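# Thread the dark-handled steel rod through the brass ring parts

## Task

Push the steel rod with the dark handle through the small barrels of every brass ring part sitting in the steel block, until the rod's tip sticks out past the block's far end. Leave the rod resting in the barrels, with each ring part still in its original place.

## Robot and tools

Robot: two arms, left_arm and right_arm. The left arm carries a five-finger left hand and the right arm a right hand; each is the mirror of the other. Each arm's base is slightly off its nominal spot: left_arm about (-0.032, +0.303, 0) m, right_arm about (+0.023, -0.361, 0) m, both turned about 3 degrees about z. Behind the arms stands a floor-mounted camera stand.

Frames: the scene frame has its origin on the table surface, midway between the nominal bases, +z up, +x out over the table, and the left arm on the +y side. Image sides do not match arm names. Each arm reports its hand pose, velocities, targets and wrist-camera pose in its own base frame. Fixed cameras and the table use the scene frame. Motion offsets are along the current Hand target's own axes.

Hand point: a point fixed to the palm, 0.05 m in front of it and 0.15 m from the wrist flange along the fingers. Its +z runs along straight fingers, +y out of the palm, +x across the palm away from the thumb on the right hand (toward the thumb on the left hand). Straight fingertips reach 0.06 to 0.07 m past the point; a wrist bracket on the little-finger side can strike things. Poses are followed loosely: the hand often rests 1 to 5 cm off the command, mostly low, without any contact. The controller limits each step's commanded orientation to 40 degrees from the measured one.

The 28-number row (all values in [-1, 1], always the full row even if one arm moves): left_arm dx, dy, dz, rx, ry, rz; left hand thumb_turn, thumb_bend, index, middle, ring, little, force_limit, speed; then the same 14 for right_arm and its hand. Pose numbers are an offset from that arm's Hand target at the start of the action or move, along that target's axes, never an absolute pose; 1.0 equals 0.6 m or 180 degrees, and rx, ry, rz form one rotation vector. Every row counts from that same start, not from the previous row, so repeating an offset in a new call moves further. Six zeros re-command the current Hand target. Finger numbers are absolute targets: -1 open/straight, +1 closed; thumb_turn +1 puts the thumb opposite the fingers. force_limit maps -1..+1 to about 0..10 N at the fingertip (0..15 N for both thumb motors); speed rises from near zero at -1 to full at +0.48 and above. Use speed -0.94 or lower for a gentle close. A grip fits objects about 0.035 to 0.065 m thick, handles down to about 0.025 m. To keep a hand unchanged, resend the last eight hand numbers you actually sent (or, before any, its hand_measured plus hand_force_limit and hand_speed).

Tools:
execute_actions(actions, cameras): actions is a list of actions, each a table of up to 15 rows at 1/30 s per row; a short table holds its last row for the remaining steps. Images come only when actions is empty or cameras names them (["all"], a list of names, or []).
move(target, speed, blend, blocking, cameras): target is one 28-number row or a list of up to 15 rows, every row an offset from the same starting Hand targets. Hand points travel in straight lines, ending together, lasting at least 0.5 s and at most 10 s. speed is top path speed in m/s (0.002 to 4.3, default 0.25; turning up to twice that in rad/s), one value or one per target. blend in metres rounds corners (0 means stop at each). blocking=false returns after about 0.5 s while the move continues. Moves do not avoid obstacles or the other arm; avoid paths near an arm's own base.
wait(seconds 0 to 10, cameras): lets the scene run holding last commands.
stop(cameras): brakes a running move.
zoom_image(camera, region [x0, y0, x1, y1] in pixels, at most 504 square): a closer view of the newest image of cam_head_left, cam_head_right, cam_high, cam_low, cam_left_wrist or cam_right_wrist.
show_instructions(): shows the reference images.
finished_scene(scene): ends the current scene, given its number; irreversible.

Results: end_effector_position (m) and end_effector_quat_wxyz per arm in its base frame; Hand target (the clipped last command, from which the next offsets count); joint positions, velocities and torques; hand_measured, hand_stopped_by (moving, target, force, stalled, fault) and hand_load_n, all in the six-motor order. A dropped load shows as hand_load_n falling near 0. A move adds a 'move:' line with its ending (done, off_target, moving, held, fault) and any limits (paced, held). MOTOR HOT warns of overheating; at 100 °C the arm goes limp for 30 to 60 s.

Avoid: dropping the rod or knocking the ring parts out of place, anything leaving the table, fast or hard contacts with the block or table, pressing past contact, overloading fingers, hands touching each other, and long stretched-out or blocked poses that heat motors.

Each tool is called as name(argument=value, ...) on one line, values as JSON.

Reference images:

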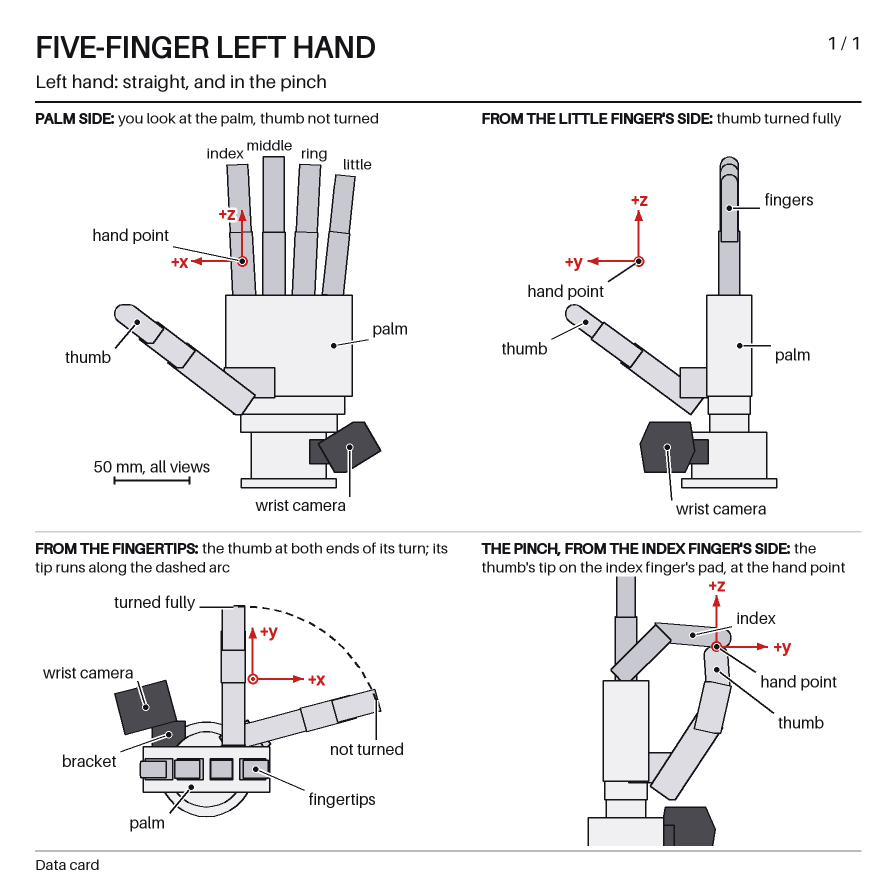

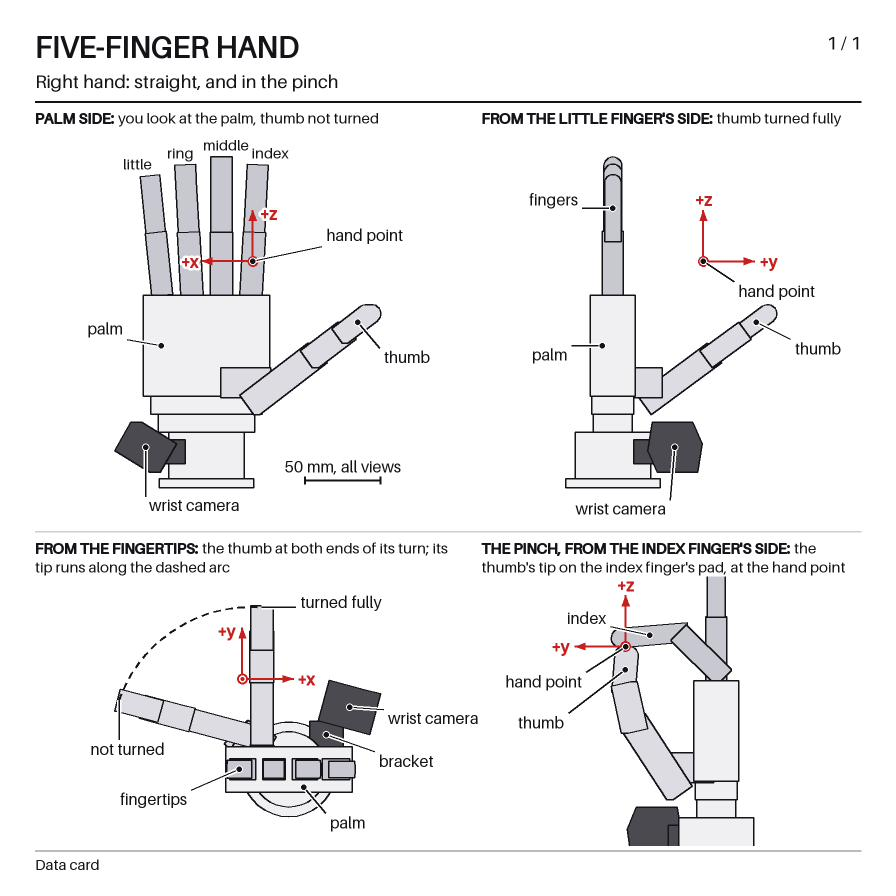

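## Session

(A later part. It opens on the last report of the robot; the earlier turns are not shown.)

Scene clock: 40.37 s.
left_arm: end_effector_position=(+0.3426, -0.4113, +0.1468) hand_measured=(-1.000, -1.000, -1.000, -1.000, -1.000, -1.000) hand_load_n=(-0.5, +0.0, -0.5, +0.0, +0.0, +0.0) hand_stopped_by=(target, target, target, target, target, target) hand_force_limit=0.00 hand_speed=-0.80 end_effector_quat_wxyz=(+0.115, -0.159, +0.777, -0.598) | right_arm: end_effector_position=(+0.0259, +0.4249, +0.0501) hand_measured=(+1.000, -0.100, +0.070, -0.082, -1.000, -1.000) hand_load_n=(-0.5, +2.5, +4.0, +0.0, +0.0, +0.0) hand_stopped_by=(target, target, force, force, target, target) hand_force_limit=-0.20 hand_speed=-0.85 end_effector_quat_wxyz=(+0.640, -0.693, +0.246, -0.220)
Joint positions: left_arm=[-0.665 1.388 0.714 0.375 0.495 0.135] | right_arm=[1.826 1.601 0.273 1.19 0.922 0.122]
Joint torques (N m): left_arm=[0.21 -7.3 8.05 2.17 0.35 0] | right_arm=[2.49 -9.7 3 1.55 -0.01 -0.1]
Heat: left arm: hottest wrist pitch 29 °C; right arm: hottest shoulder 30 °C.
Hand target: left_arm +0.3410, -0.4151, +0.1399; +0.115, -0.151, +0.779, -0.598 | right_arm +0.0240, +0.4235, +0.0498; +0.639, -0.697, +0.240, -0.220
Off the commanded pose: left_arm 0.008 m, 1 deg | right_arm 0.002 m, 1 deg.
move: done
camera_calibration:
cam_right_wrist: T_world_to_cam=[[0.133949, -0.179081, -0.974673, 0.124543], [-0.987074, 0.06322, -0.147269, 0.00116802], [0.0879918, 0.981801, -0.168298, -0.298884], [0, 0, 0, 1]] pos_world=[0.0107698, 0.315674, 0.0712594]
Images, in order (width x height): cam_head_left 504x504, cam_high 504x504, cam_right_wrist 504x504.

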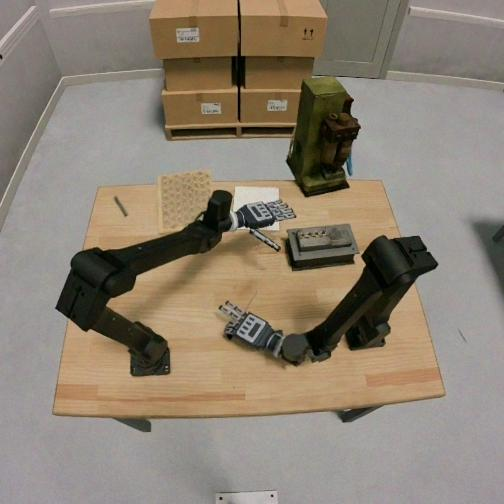

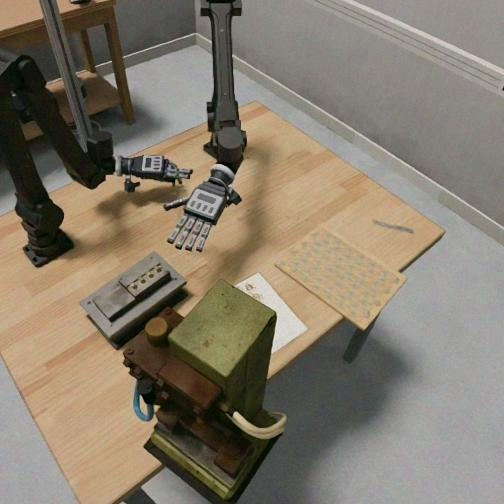

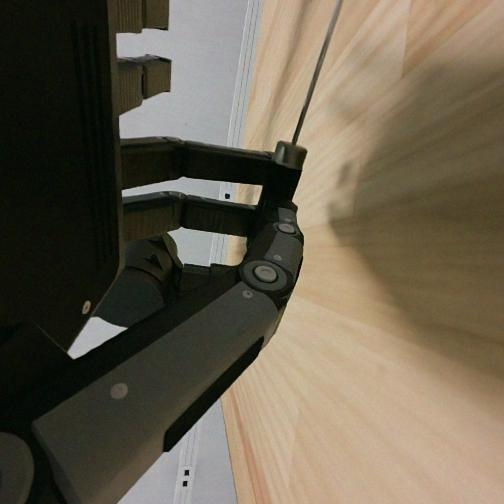

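move(target=[0,0,0,0,0,0,-1,-1,-1,-1,-1,-1,0,-0.8,0,-0.08,0,0,0,0,1,-0.1,0.32,0.32,-1,-1,0,-0.9], speed=0.1, cameras=["cam_right_wrist","cam_head_left"])

zoom_image(camera="cam_right_wrist", region=[200, 80, 350, 280])

zoom_image(camera="cam_head_left", region=[205, 255, 305, 355])

Scene clock: 42.73 s.
left_arm: end_effector_position=(+0.3426, -0.4113, +0.1468) hand_measured=(-1.000, -1.000, -1.000, -1.000, -1.000, -1.000) hand_load_n=(-0.5, +0.0, +0.0, +0.0, +0.0, +0.0) hand_stopped_by=(target, target, target, target, target, target) hand_force_limit=0.00 hand_speed=-0.80 end_effector_quat_wxyz=(+0.115, -0.159, +0.777, -0.598) | right_arm: end_effector_position=(+0.0265, +0.4168, +0.0871) hand_measured=(+1.000, -0.102, +0.078, +0.056, -1.000, -1.000) hand_load_n=(+1.5, +6.0, +6.5, +5.5, +0.0, +0.0) hand_stopped_by=(target, target, force, force, target, target) hand_force_limit=0.00 hand_speed=-0.90 end_effector_quat_wxyz=(-0.633, +0.703, -0.236, +0.223)
Joint positions: left_arm=[-0.665 1.388 0.714 0.375 0.495 0.135] | right_arm=[1.826 1.346 0.273 0.91 0.91 0.114]
Joint torques (N m): left_arm=[0.21 -7.3 8.06 2.13 0.35 0] | right_arm=[1.44 -7.59 7.06 1.47 0 -0.07]
Heat: left arm: hottest wrist pitch 29 °C; right arm: hottest shoulder 30 °C.
Hand target: left_arm +0.3410, -0.4151, +0.1399; +0.115, -0.151, +0.779, -0.598 | right_arm +0.0266, +0.4268, +0.0976; -0.639, +0.697, -0.240, +0.220
Off the commanded pose: left_arm 0.008 m, 1 deg | right_arm 0.015 m, 1 deg.
move: off_target (right_arm)
camera_calibration:
cam_right_wrist: T_world_to_cam=[[0.146435, -0.20614, -0.967503, 0.169337], [-0.986156, 0.0465032, -0.159166, 0.0157705], [0.0778025, 0.977417, -0.196477, -0.280121], [0, 0, 0, 1]] pos_world=[0.0125495, 0.307969, 0.111307]
Images, in order (width x height): cam_head_left 504x504, cam_right_wrist 504x504.

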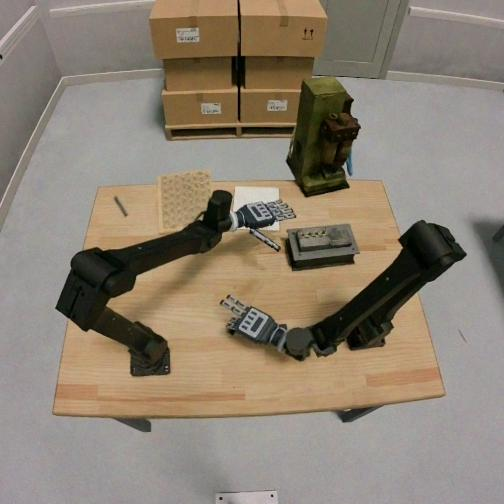

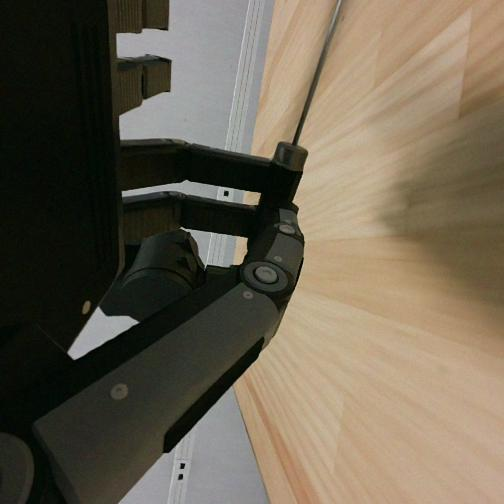

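Scaled by 2.520 from the camera's 504x504 image, which has a finer 720x720 frame.

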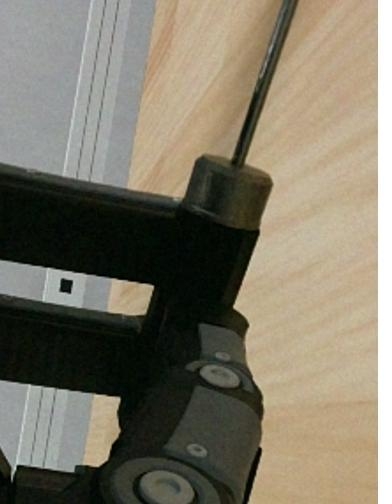

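Scaled by 5.040 from the camera's 504x504 image, which has a finer 720x720 frame.

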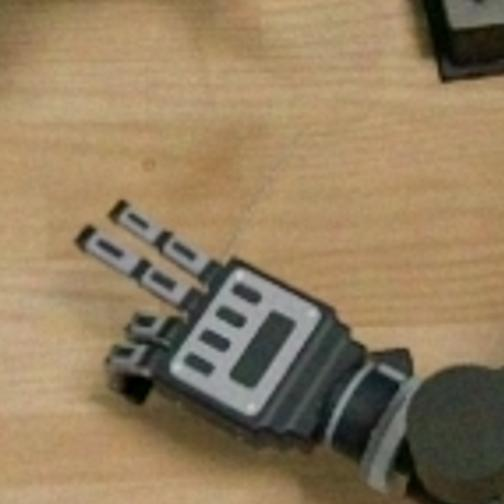

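move(target=[-0.1138,-0.1945,-0.1248,-0.337,-0.1901,-0.3335,-1,-1,-1,-1,-1,-1,0,-0.8,0,0,0,0,0,0,1,-0.1,0.32,0.32,-1,-1,0,-0.9], speed=0.25, cameras=["cam_left_wrist","cam_head_left","cam_right_wrist","cam_high"])

Scene clock: 50.60 s.
left_arm: end_effector_position=(+0.3748, -0.3481, +0.2656) hand_measured=(-1.000, -1.000, -1.000, -1.000, -1.000, -1.000) hand_load_n=(+0.0, +0.0, +0.0, +0.0, +0.0, +0.0) hand_stopped_by=(target, target, target, target, target, target) hand_force_limit=0.00 hand_speed=-0.80 end_effector_quat_wxyz=(+0.066, +0.678, -0.730, +0.055) | right_arm: end_effector_position=(+0.0265, +0.4168, +0.0871) hand_measured=(+1.000, -0.102, +0.078, +0.056, -1.000, -1.000) hand_load_n=(+1.5, +6.0, +6.5, +5.0, +0.0, +0.0) hand_stopped_by=(target, target, force, force, target, target) hand_force_limit=0.00 hand_speed=-0.90 end_effector_quat_wxyz=(-0.633, +0.703, -0.236, +0.223)
Joint positions: left_arm=[-0.579 1.709 1.784 -1.57 0.156 -0.511] | right_arm=[1.826 1.346 0.273 0.91 0.91 0.114]
Joint velocities: left_arm=[-0.015 -0.044 0.007 -0.002 -0.007 -0.022] | right_arm=[within noise]
Joint torques (N m): left_arm=[1.79 -12.22 12.22 -0.25 0.17 -0.16] | right_arm=[1.44 -7.53 7.02 1.51 0 -0.08]
Heat: left arm: hottest wrist pitch 29 °C; right arm: hottest shoulder 30 °C.
Hand target: left_arm +0.3887, -0.3505, +0.2719; +0.064, +0.685, -0.723, +0.060 | right_arm +0.0266, +0.4268, +0.0977; -0.639, +0.697, -0.240, +0.220
Off the commanded pose: left_arm 0.016 m, 1 deg | right_arm 0.015 m, 1 deg.
move: off_target (left_arm, right_arm)
camera_calibration:
cam_left_wrist: T_world_to_cam=[[0.941242, -0.336888, -0.0238543, -0.456798], [-0.245175, -0.730162, 0.637771, -0.329354], [-0.232275, -0.594449, -0.769856, 0.203528], [0, 0, 0, 1]] pos_world=[0.396483, -0.273385, 0.355844]
cam_right_wrist: T_world_to_cam=[[0.146435, -0.20614, -0.967503, 0.169337], [-0.986156, 0.0465032, -0.159166, 0.0157705], [0.0778025, 0.977417, -0.196477, -0.280121], [0, 0, 0, 1]] pos_world=[0.0125495, 0.307969, 0.111307]
Images, in order (width x height): cam_head_left 504x504, cam_high 504x504, cam_left_wrist 504x504, cam_right_wrist 504x504.

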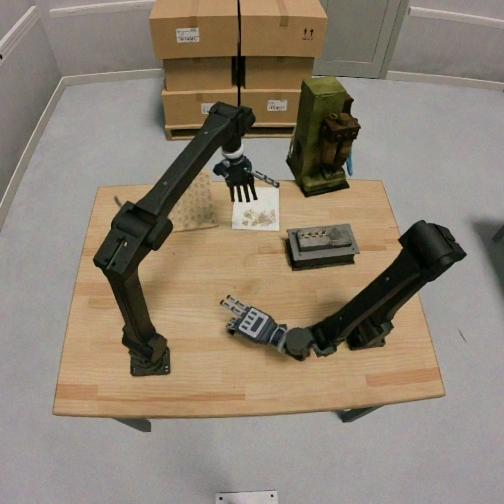

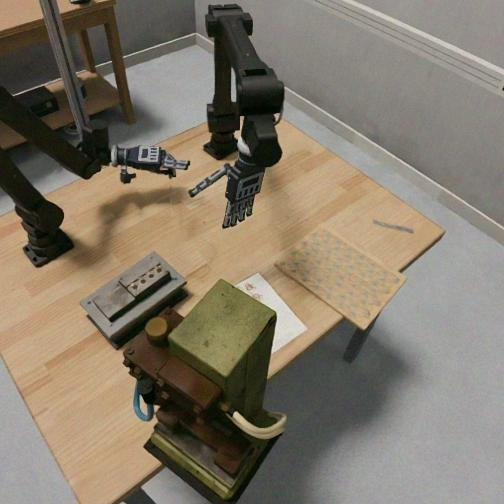

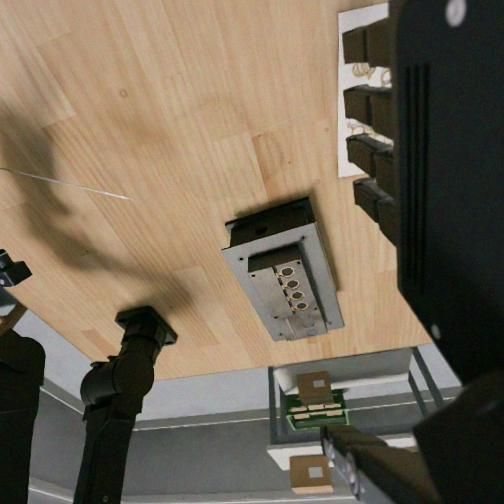

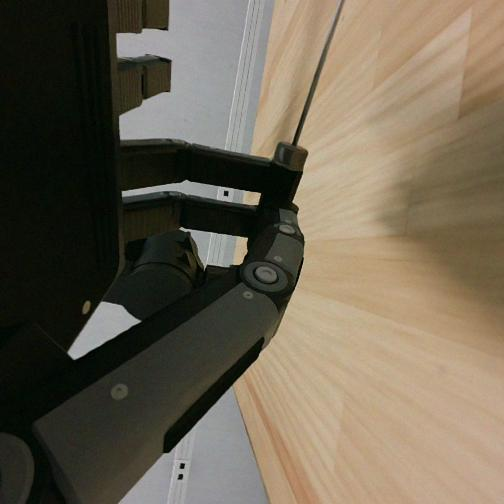

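move(target=[[0.0058,-0.05,-0.0328,0,0,0,-1,-1,-1,-1,-1,-1,0,-0.8,0,0,0,0,0,0,1,-0.1,0.32,0.32,-1,-1,0,-0.9],[0.0058,-0.05,-0.0328,0,0,0,-1,-1,-1,-1,-1,-1,0,-0.8,0.3502,-0.069,0.2663,-0.026,0.2782,0.0366,1,-0.1,0.32,0.32,-1,-1,0,-0.9]], speed=0.15, cameras=["cam_left_wrist","cam_head_left","cam_right_wrist","cam_high","cam_low"])

Scene clock: 56.57 s.
left_arm: end_effector_position=(+0.4068, -0.3509, +0.2862) hand_measured=(-1.000, -1.000, -1.000, -1.000, -1.000, -1.000) hand_load_n=(+0.0, +0.0, +0.0, +0.0, +0.0, +0.0) hand_stopped_by=(target, target, target, target, target, target) hand_force_limit=0.00 hand_speed=-0.80 end_effector_quat_wxyz=(+0.066, +0.686, -0.722, +0.055) | right_arm: end_effector_position=(+0.2828, +0.4167, +0.1186) hand_measured=(+1.000, -0.102, +0.078, +0.056, -1.000, -1.000) hand_load_n=(+1.5, +6.0, +6.5, +5.5, +0.0, +0.0) hand_stopped_by=(target, target, force, force, target, target) hand_force_limit=0.00 hand_speed=-0.90 end_effector_quat_wxyz=(-0.458, +0.560, -0.524, +0.450)
Joint positions: left_arm=[-0.551 1.795 1.955 -1.659 0.156 -0.505] | right_arm=[1.305 1.475 0.715 0.226 1.218 0.482]
Joint torques (N m): left_arm=[1.67 -13.22 12.31 -0.4 0.25 0] | right_arm=[0.79 -10.34 9.44 1.22 0.67 0.15]
Heat: left arm: hottest wrist pitch 29 °C; right arm: hottest shoulder 30 °C.
Hand target: left_arm +0.4188, -0.3520, +0.2917; +0.064, +0.685, -0.723, +0.060 | right_arm +0.2924, +0.4256, +0.1251; -0.460, +0.549, -0.535, +0.449
Off the commanded pose: left_arm 0.013 m, 1 deg | right_arm 0.015 m, 2 deg.
move: off_target (left_arm, right_arm)
camera_calibration:
cam_left_wrist: T_world_to_cam=[[0.94855, -0.315539, -0.026247, -0.482276], [-0.227391, -0.736553, 0.637011, -0.345902], [-0.220334, -0.598268, -0.770408, 0.219053], [0, 0, 0, 1]] pos_world=[0.427073, -0.275899, 0.376446]
cam_right_wrist: T_world_to_cam=[[-0.135629, -0.257422, -0.956733, 0.262103], [-0.614319, 0.779469, -0.122639, -0.141386], [0.777314, 0.571106, -0.263858, -0.314371], [0, 0, 0, 1]] pos_world=[0.193058, 0.357216, 0.150474]
Images, in order (width x height): cam_head_left 504x504, cam_high 504x504, cam_low 504x504, cam_left_wrist 504x504, cam_right_wrist 504x504.

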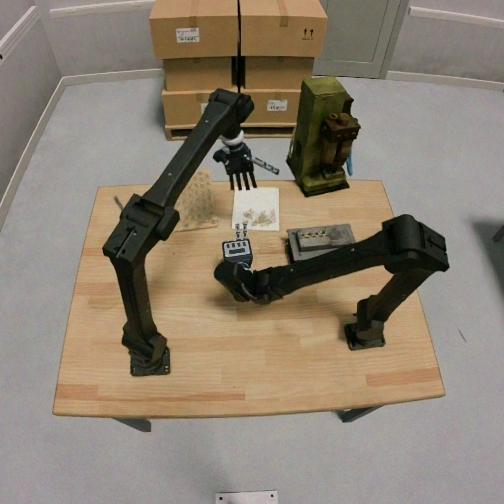

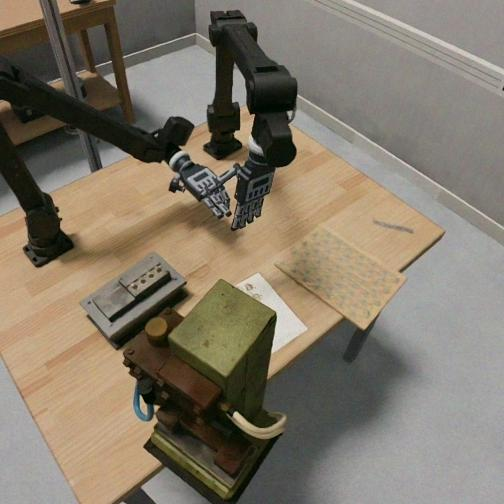

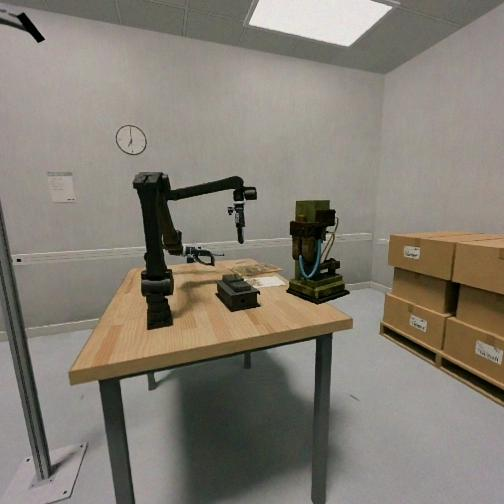

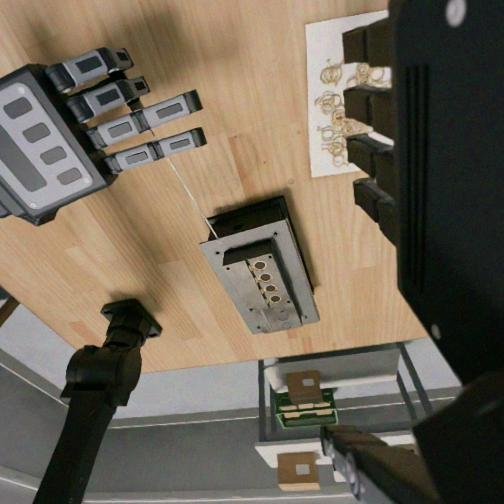

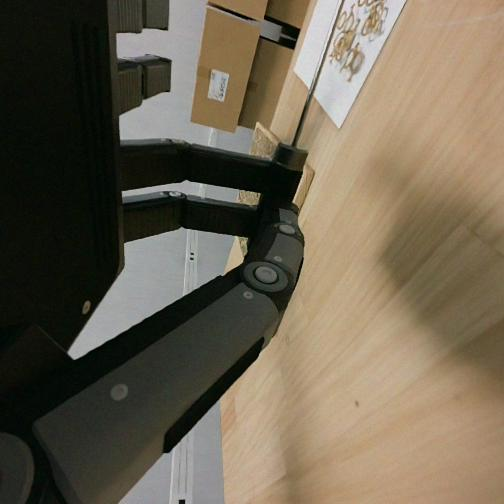

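zoom_image(camera="cam_left_wrist", region=[140, 120, 340, 340])

zoom_image(camera="cam_left_wrist", region=[160, 150, 300, 290])

zoom_image(camera="cam_left_wrist", region=[220, 230, 320, 340])

Scaled by 2.291 from the camera's 504x504 image, which has a finer 720x720 frame.

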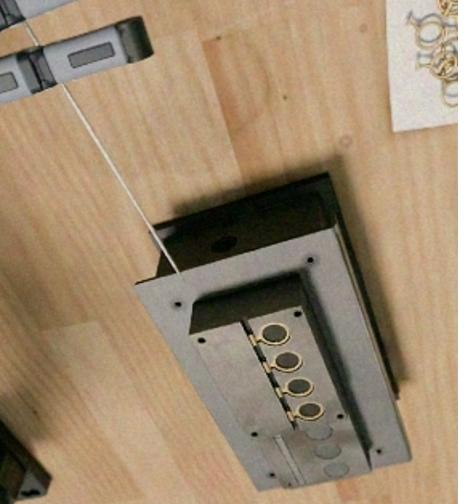

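Scaled by 3.600 from the camera's 504x504 image, which has a finer 720x720 frame.

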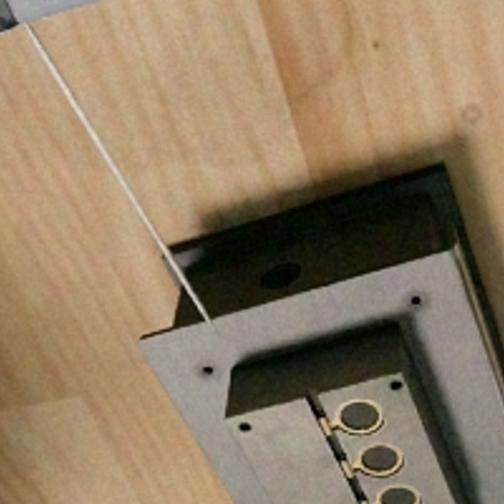

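Scaled by 4.582 from the camera's 504x504 image, which has a finer 720x720 frame.

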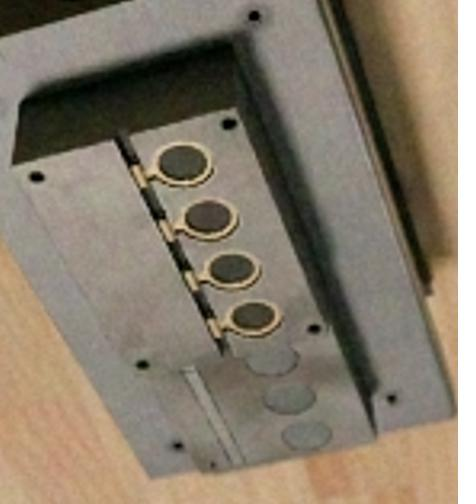

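zoom_image(camera="cam_head_left", region=[220, 210, 370, 300])

zoom_image(camera="cam_high", region=[70, 170, 270, 350])

zoom_image(camera="cam_low", region=[160, 230, 280, 330])

Scaled by 3.360 from the camera's 504x504 image, which has a finer 720x720 frame.

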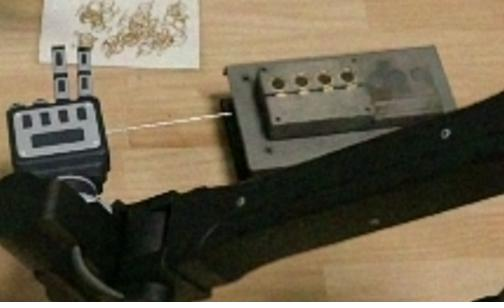

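Scaled by 2.520 from the camera's 504x504 image, which has a finer 720x720 frame.

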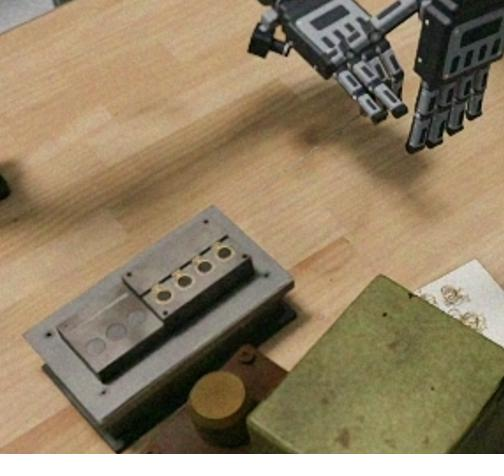

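Scaled by 4.200 from the camera's 504x504 image, which has a finer 720x720 frame.

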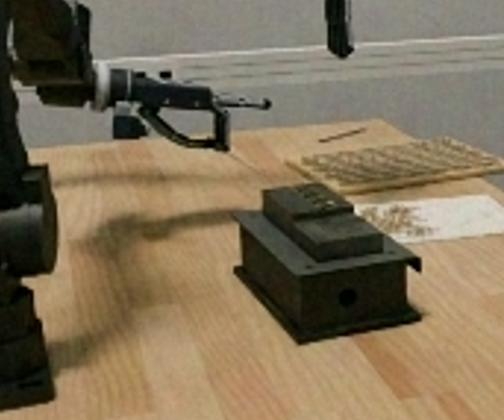

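zoom_image(camera="cam_head_left", region=[245, 225, 335, 265])

zoom_image(camera="cam_head_right", region=[245, 225, 335, 265])

Scaled by 5.600 from the camera's 504x504 image, which has a finer 720x720 frame.

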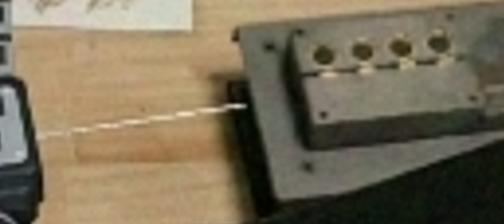

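This scene's latest camera images include none from cam_head_right. They are from: cam_head_left, cam_high, cam_low, cam_left_wrist, cam_right_wrist. cam_head_right's image comes with the result of a call that names it in "cameras".

move(target=[0.0715,-0.0877,0.0188,-0.029,0,0.1642,-1,-1,-1,-1,-1,-1,0,-0.8,0,0,0,0,0,0,1,-0.1,0.32,0.32,-1,-1,0,-0.9], speed=0.15, cameras=["cam_left_wrist","cam_head_left","cam_head_right"])

zoom_image(camera="cam_head_right", region=[245, 225, 335, 265])

zoom_image(camera="cam_head_left", region=[245, 225, 335, 265])

Scene clock: 62.00 s.
left_arm: end_effector_position=(+0.4659, -0.3891, +0.2865) hand_measured=(-1.000, -1.000, -1.000, -1.000, -1.000, -1.000) hand_load_n=(+0.0, +0.0, +0.0, +0.0, +0.0, +0.0) hand_stopped_by=(target, target, target, target, target, target) hand_force_limit=0.00 hand_speed=-0.80 end_effector_quat_wxyz=(-0.047, -0.496, +0.858, -0.126) | right_arm: end_effector_position=(+0.2829, +0.4166, +0.1186) hand_measured=(+1.000, -0.102, +0.078, +0.056, -1.000, -1.000) hand_load_n=(+1.5, +6.0, +6.5, +5.5, -0.5, +0.0) hand_stopped_by=(target, target, force, force, target, target) hand_force_limit=0.00 hand_speed=-0.90 end_effector_quat_wxyz=(-0.458, +0.560, -0.524, +0.450)
Joint positions: left_arm=[-0.575 2.014 2.297 -1.669 0.198 -0.072] | right_arm=[1.305 1.475 0.715 0.226 1.218 0.482]
Joint torques (N m): left_arm=[-0.21 -15.97 12.07 -0.17 0.27 0.01] | right_arm=[0.73 -10.58 9.26 1.29 0.68 0.14]
Heat: left arm: hottest elbow 29 °C; right arm: hottest shoulder 30 °C.
Hand target: left_arm +0.4688, -0.3991, +0.2881; -0.077, -0.475, +0.876, -0.041 | right_arm +0.2922, +0.4250, +0.1252; -0.461, +0.548, -0.534, +0.449 (not the last commanded pose)
Off the commanded pose: left_arm 0.010 m, 11 deg | right_arm 0.015 m, 2 deg.
joint sent to its limit (left arm) — joint 4 (wrist pitch), lower limit. The joint targets are off in orientation, not in position.
move: off_target (left_arm, right_arm)
camera_calibration:
cam_left_wrist: T_world_to_cam=[[0.704311, -0.691925, 0.1587, -0.636023], [-0.61612, -0.484761, 0.620808, -0.077129], [-0.352621, -0.535021, -0.767731, 0.294848], [0, 0, 0, 1]] pos_world=[0.504407, -0.319719, 0.375183]
Images, in order (width x height): cam_head_left 504x504, cam_head_right 504x504, cam_left_wrist 504x504.

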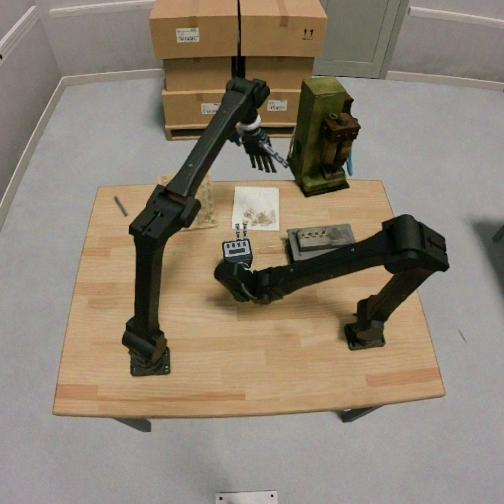

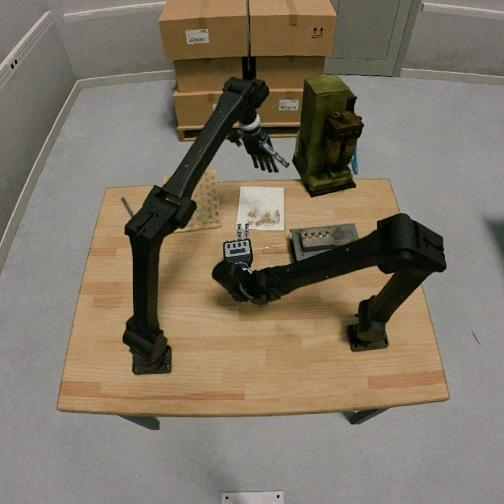

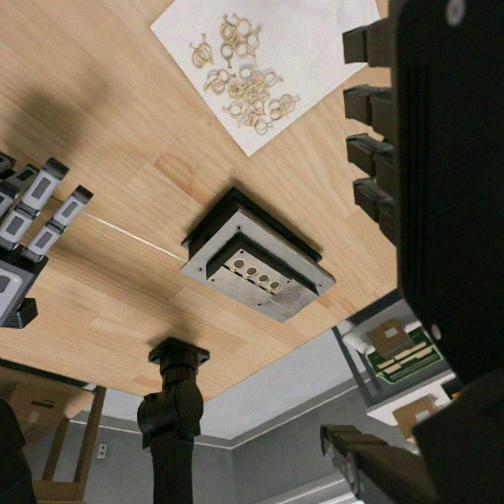

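Scaled by 5.600 from the camera's 504x504 image, which has a finer 720x720 frame.

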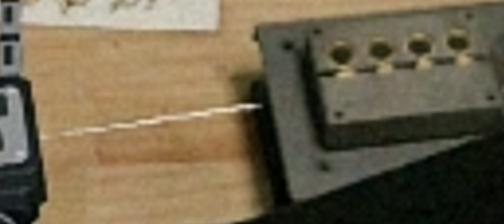

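Scaled by 5.600 from the camera's 504x504 image, which has a finer 720x720 frame.

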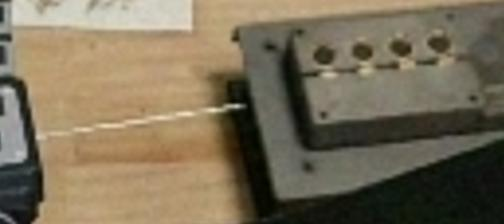

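zoom_image(camera="cam_left_wrist", region=[80, 170, 340, 330])

zoom_image(camera="cam_left_wrist", region=[160, 190, 340, 330])

Scaled by 1.938 from the camera's 504x504 image, which has a finer 720x720 frame.

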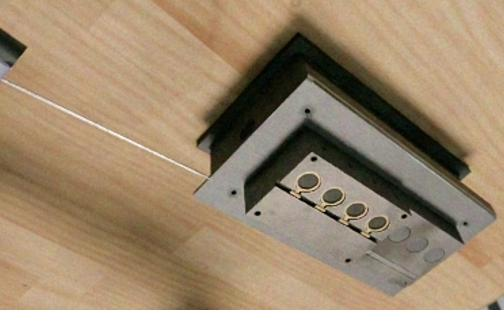

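Scaled by 2.800 from the camera's 504x504 image, which has a finer 720x720 frame.

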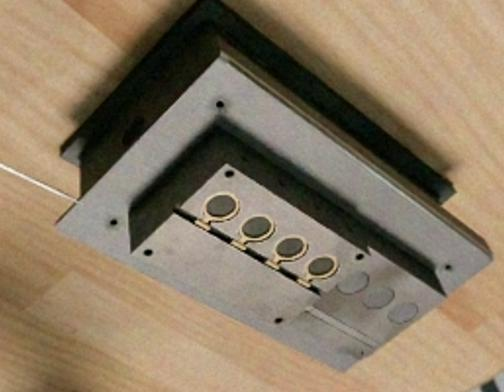

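move(target=[-0.019,0.1127,-0.0092,0.029,0,-0.1642,-1,-1,-1,-1,-1,-1,0,-0.8,0.0015,-0.0197,0.0541,0,0.0194,0,1,-0.1,0.32,0.32,-1,-1,0,-0.9], speed=0.12, cameras=["cam_left_wrist","cam_head_left","cam_head_right"])

zoom_image(camera="cam_left_wrist", region=[160, 120, 340, 340])

zoom_image(camera="cam_left_wrist", region=[190, 200, 290, 320])

zoom_image(camera="cam_head_left", region=[245, 220, 335, 260])

zoom_image(camera="cam_head_right", region=[245, 220, 335, 260])

Scene clock: 66.50 s.
left_arm: end_effector_position=(+0.4179, -0.3592, +0.2854) hand_measured=(-1.000, -1.000, -1.000, -1.000, -1.000, -1.000) hand_load_n=(+0.0, +0.0, +0.0, +0.0, +0.0, +0.0) hand_stopped_by=(target, target, target, target, target, target) hand_force_limit=0.00 hand_speed=-0.80 end_effector_quat_wxyz=(+0.066, +0.677, -0.731, +0.058) | right_arm: end_effector_position=(+0.3155, +0.4179, +0.1257) hand_measured=(+1.000, -0.102, +0.078, +0.056, -1.000, -1.000) hand_load_n=(+1.5, +6.0, +6.5, +5.0, +0.0, +0.0) hand_stopped_by=(target, target, force, force, target, target) hand_force_limit=0.00 hand_speed=-0.90 end_effector_quat_wxyz=(-0.446, +0.541, -0.543, +0.463)
Joint positions: left_arm=[-0.554 1.838 2.014 -1.669 0.158 -0.484] | right_arm=[1.242 1.51 0.776 0.207 1.218 0.482]
Joint torques (N m): left_arm=[1.9 -16.56 8.38 -0.12 0.17 -0.19] | right_arm=[0.85 -11.11 9.58 1.22 0.54 -0.04]
Heat: left arm: hottest elbow 30 °C; right arm: hottest shoulder 30 °C.
Hand target: left_arm +0.4189, -0.3519, +0.2917; +0.064, +0.685, -0.723, +0.060 | right_arm +0.3263, +0.4248, +0.1314; -0.444, +0.534, -0.548, +0.466
Off the commanded pose: left_arm 0.010 m, 1 deg | right_arm 0.014 m, 1 deg.
move: off_target (right_arm)
camera_calibration:
cam_left_wrist: T_world_to_cam=[[0.940789, -0.338519, -0.0179109, -0.502766], [-0.249592, -0.727465, 0.639139, -0.337119], [-0.229391, -0.596825, -0.768882, 0.219771], [0, 0, 0, 1]] pos_world=[0.439268, -0.284273, 0.375439]
Images, in order (width x height): cam_head_left 504x504, cam_head_right 504x504, cam_left_wrist 504x504.

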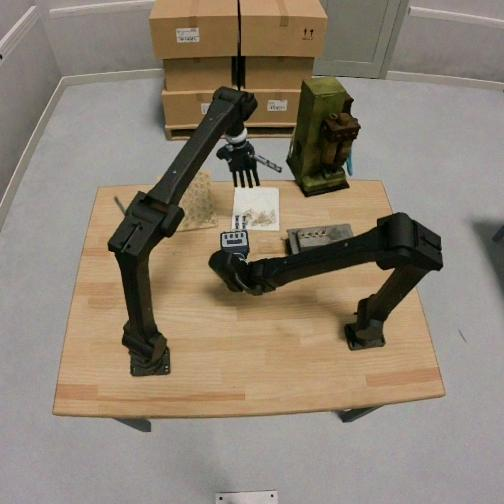

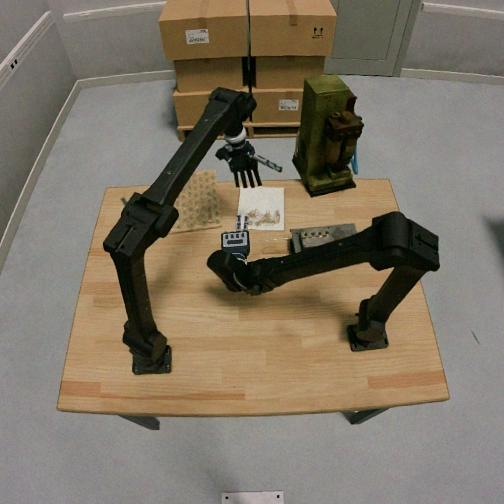

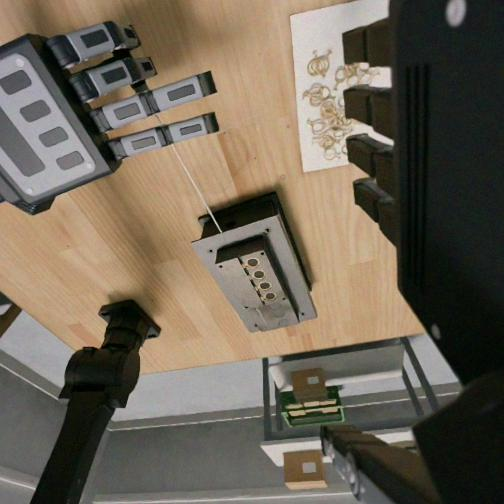

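Scaled by 2.291 from the camera's 504x504 image, which has a finer 720x720 frame.

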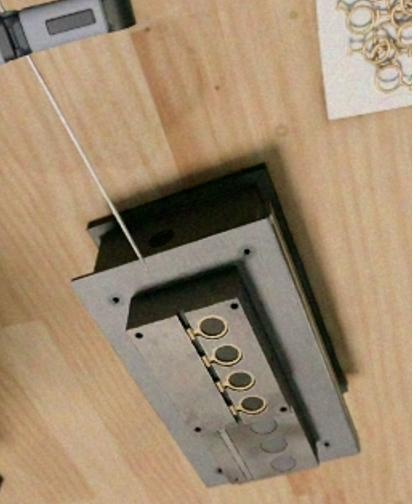

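Scaled by 4.200 from the camera's 504x504 image, which has a finer 720x720 frame.

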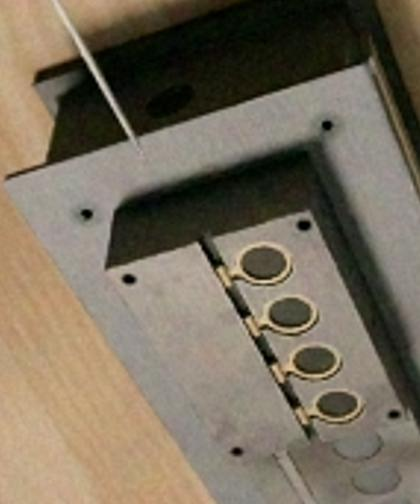

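Scaled by 5.600 from the camera's 504x504 image, which has a finer 720x720 frame.

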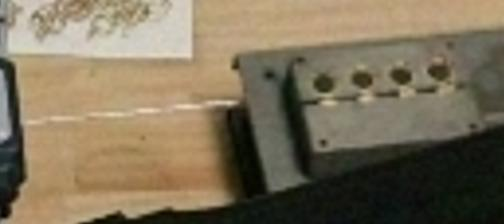

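Scaled by 5.600 from the camera's 504x504 image, which has a finer 720x720 frame.

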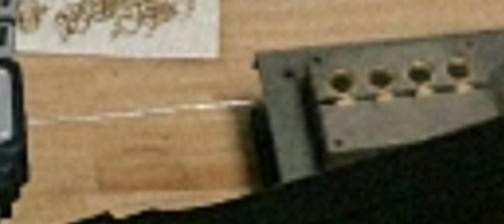

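move(target=[0,0,0,0,0,0,-1,-1,-1,-1,-1,-1,0,-0.8,0.0748,-0.0007,0.0083,0,0,0,1,-0.1,0.32,0.32,-1,-1,0,-0.9], speed=0.06, cameras=["cam_left_wrist","cam_head_left","cam_head_right"])

zoom_image(camera="cam_left_wrist", region=[160, 120, 340, 340])

zoom_image(camera="cam_left_wrist", region=[190, 200, 290, 320])

zoom_image(camera="cam_head_left", region=[245, 220, 335, 260])

zoom_image(camera="cam_head_right", region=[245, 220, 335, 260])

Scene clock: 68.90 s.
left_arm: end_effector_position=(+0.4179, -0.3592, +0.2854) hand_measured=(-1.000, -1.000, -1.000, -1.000, -1.000, -1.000) hand_load_n=(+0.0, +0.0, +0.0, +0.0, +0.0, +0.0) hand_stopped_by=(target, target, target, target, target, target) hand_force_limit=0.00 hand_speed=-0.80 end_effector_quat_wxyz=(+0.066, +0.677, -0.731, +0.058) | right_arm: end_effector_position=(+0.3242, +0.3848, +0.1281) hand_measured=(+1.000, -0.102, +0.078, +0.056, -1.000, -1.000) hand_load_n=(+1.5, +6.0, +6.5, +5.5, +0.0, +0.0) hand_stopped_by=(target, target, force, force, target, target) hand_force_limit=0.00 hand_speed=-0.90 end_effector_quat_wxyz=(-0.445, +0.538, -0.547, +0.462)
Joint positions: left_arm=[-0.554 1.838 2.014 -1.669 0.158 -0.484] | right_arm=[1.194 1.441 0.698 0.259 1.18 0.441]
Joint torques (N m): left_arm=[1.9 -16.62 8.35 -0.14 0.16 -0.19] | right_arm=[0.79 -12.22 6.49 2.36 0.32 -0.21]
Heat: left arm: hottest elbow 29 °C; right arm: hottest shoulder 30 °C.
Hand target: left_arm +0.4189, -0.3519, +0.2917; +0.064, +0.685, -0.723, +0.060 | right_arm +0.3297, +0.3799, +0.1313; -0.444, +0.535, -0.548, +0.465
Off the commanded pose: left_arm 0.010 m, 1 deg | right_arm 0.008 m, 1 deg.
move: done
camera_calibration:
cam_left_wrist: T_world_to_cam=[[0.941019, -0.33787, -0.018069, -0.502624], [-0.248996, -0.727672, 0.639135, -0.337438], [-0.229093, -0.59694, -0.768882, 0.219607], [0, 0, 0, 1]] pos_world=[0.439268, -0.284274, 0.375439]
Images, in order (width x height): cam_head_left 504x504, cam_head_right 504x504, cam_left_wrist 504x504.

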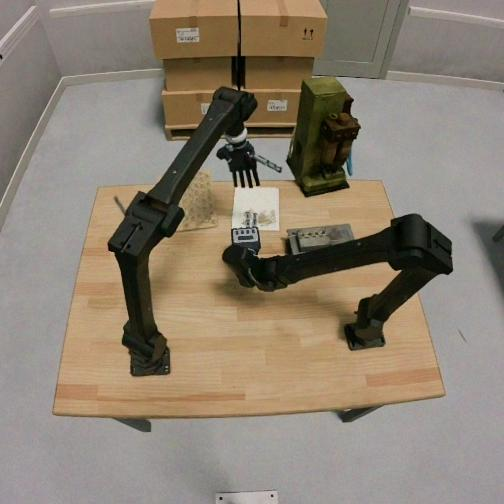

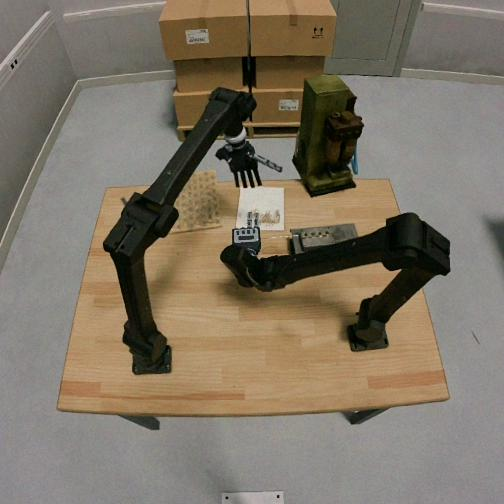

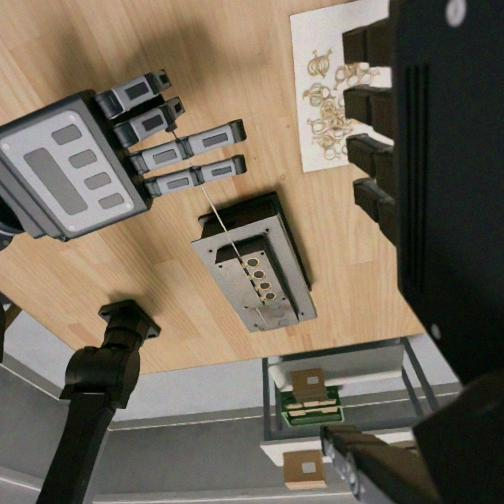

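Scaled by 2.291 from the camera's 504x504 image, which has a finer 720x720 frame.

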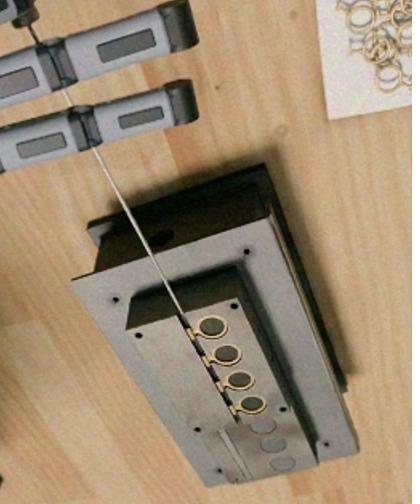

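Scaled by 4.200 from the camera's 504x504 image, which has a finer 720x720 frame.

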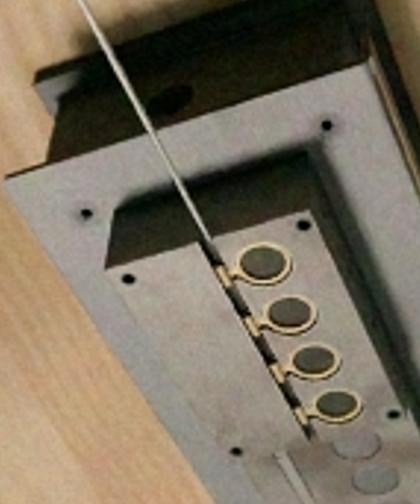

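Scaled by 5.600 from the camera's 504x504 image, which has a finer 720x720 frame.

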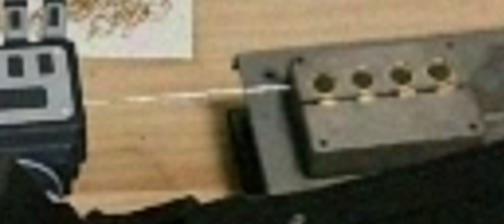

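Scaled by 5.600 from the camera's 504x504 image, which has a finer 720x720 frame.

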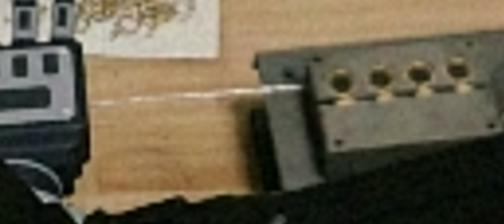

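move(target=[0,0,0,0,0,0,-1,-1,-1,-1,-1,-1,0,-0.8,0.0218,0.0012,-0.0053,0,0,0,1,-0.1,0.32,0.32,-1,-1,0,-0.9], speed=0.05, cameras=["cam_left_wrist","cam_head_left","cam_head_right"])

zoom_image(camera="cam_left_wrist", region=[190, 200, 290, 320])

zoom_image(camera="cam_head_left", region=[245, 220, 335, 260])

zoom_image(camera="cam_head_right", region=[245, 220, 335, 260])

Scene clock: 70.40 s.
left_arm: end_effector_position=(+0.4179, -0.3592, +0.2854) hand_measured=(-1.000, -1.000, -1.000, -1.000, -1.000, -1.000) hand_load_n=(+0.0, +0.0, +0.0, +0.0, +0.0, +0.0) hand_stopped_by=(target, target, target, target, target, target) hand_force_limit=0.00 hand_speed=-0.80 end_effector_quat_wxyz=(+0.066, +0.677, -0.731, +0.058) | right_arm: end_effector_position=(+0.3203, +0.3722, +0.1281) hand_measured=(+1.000, -0.102, +0.078, +0.056, -1.000, -1.000) hand_load_n=(+1.0, +6.0, +6.5, +5.5, +0.0, +0.0) hand_stopped_by=(target, target, force, force, target, target) hand_force_limit=0.00 hand_speed=-0.90 end_effector_quat_wxyz=(-0.445, +0.538, -0.546, +0.462)
Joint positions: left_arm=[-0.554 1.838 2.014 -1.669 0.158 -0.484] | right_arm=[1.19 1.407 0.662 0.266 1.176 0.435]
Joint torques (N m): left_arm=[1.9 -16.62 8.36 -0.12 0.16 -0.18] | right_arm=[0.62 -11.63 6.43 2.36 0.32 -0.19]
Heat: left arm: hottest elbow 29 °C; right arm: hottest shoulder 30 °C.
Hand target: left_arm +0.4189, -0.3519, +0.2917; +0.064, +0.685, -0.723, +0.060 | right_arm +0.3260, +0.3669, +0.1313; -0.444, +0.535, -0.548, +0.465
Off the commanded pose: left_arm 0.010 m, 1 deg | right_arm 0.008 m, 1 deg.
move: done
camera_calibration:
cam_left_wrist: T_world_to_cam=[[0.941019, -0.33787, -0.018069, -0.502624], [-0.248996, -0.727672, 0.639135, -0.337438], [-0.229093, -0.59694, -0.768882, 0.219607], [0, 0, 0, 1]] pos_world=[0.439268, -0.284274, 0.375439]
Images, in order (width x height): cam_head_left 504x504, cam_head_right 504x504, cam_left_wrist 504x504.

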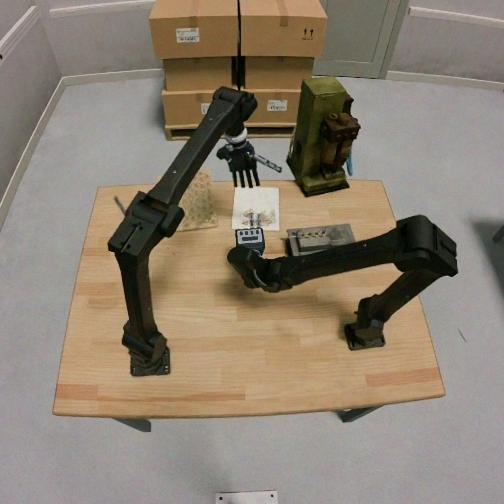

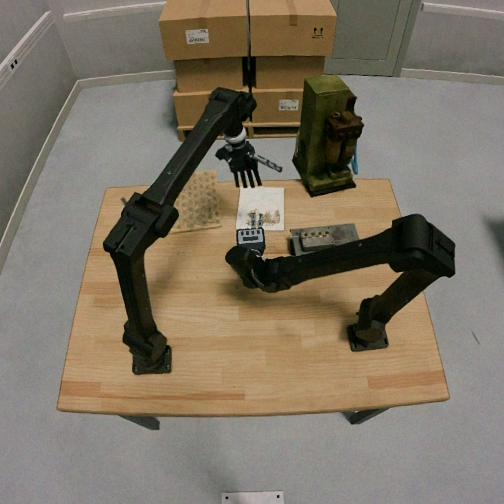

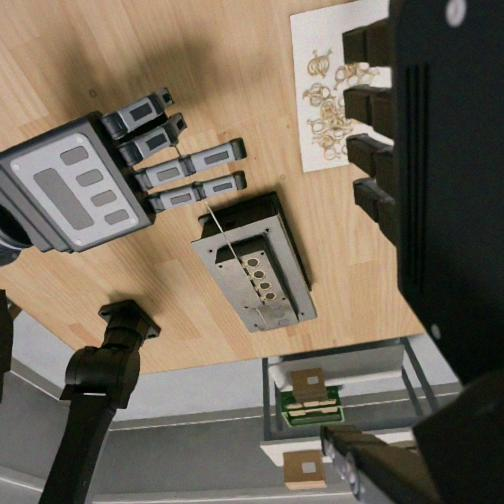

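Scaled by 4.200 from the camera's 504x504 image, which has a finer 720x720 frame.

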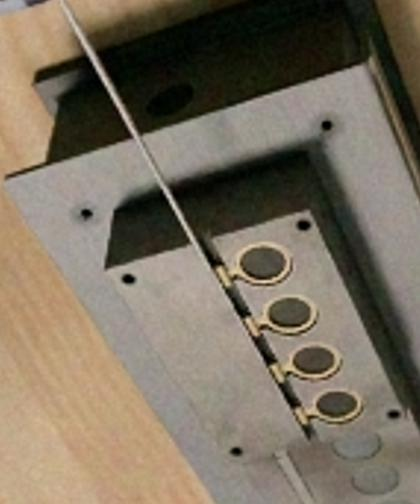

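Scaled by 5.600 from the camera's 504x504 image, which has a finer 720x720 frame.

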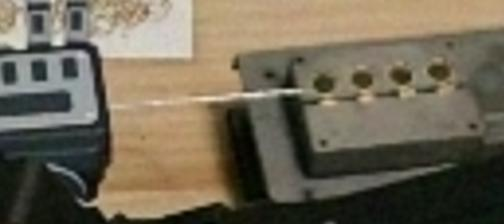

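Scaled by 5.600 from the camera's 504x504 image, which has a finer 720x720 frame.

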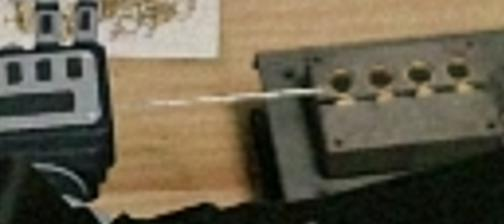

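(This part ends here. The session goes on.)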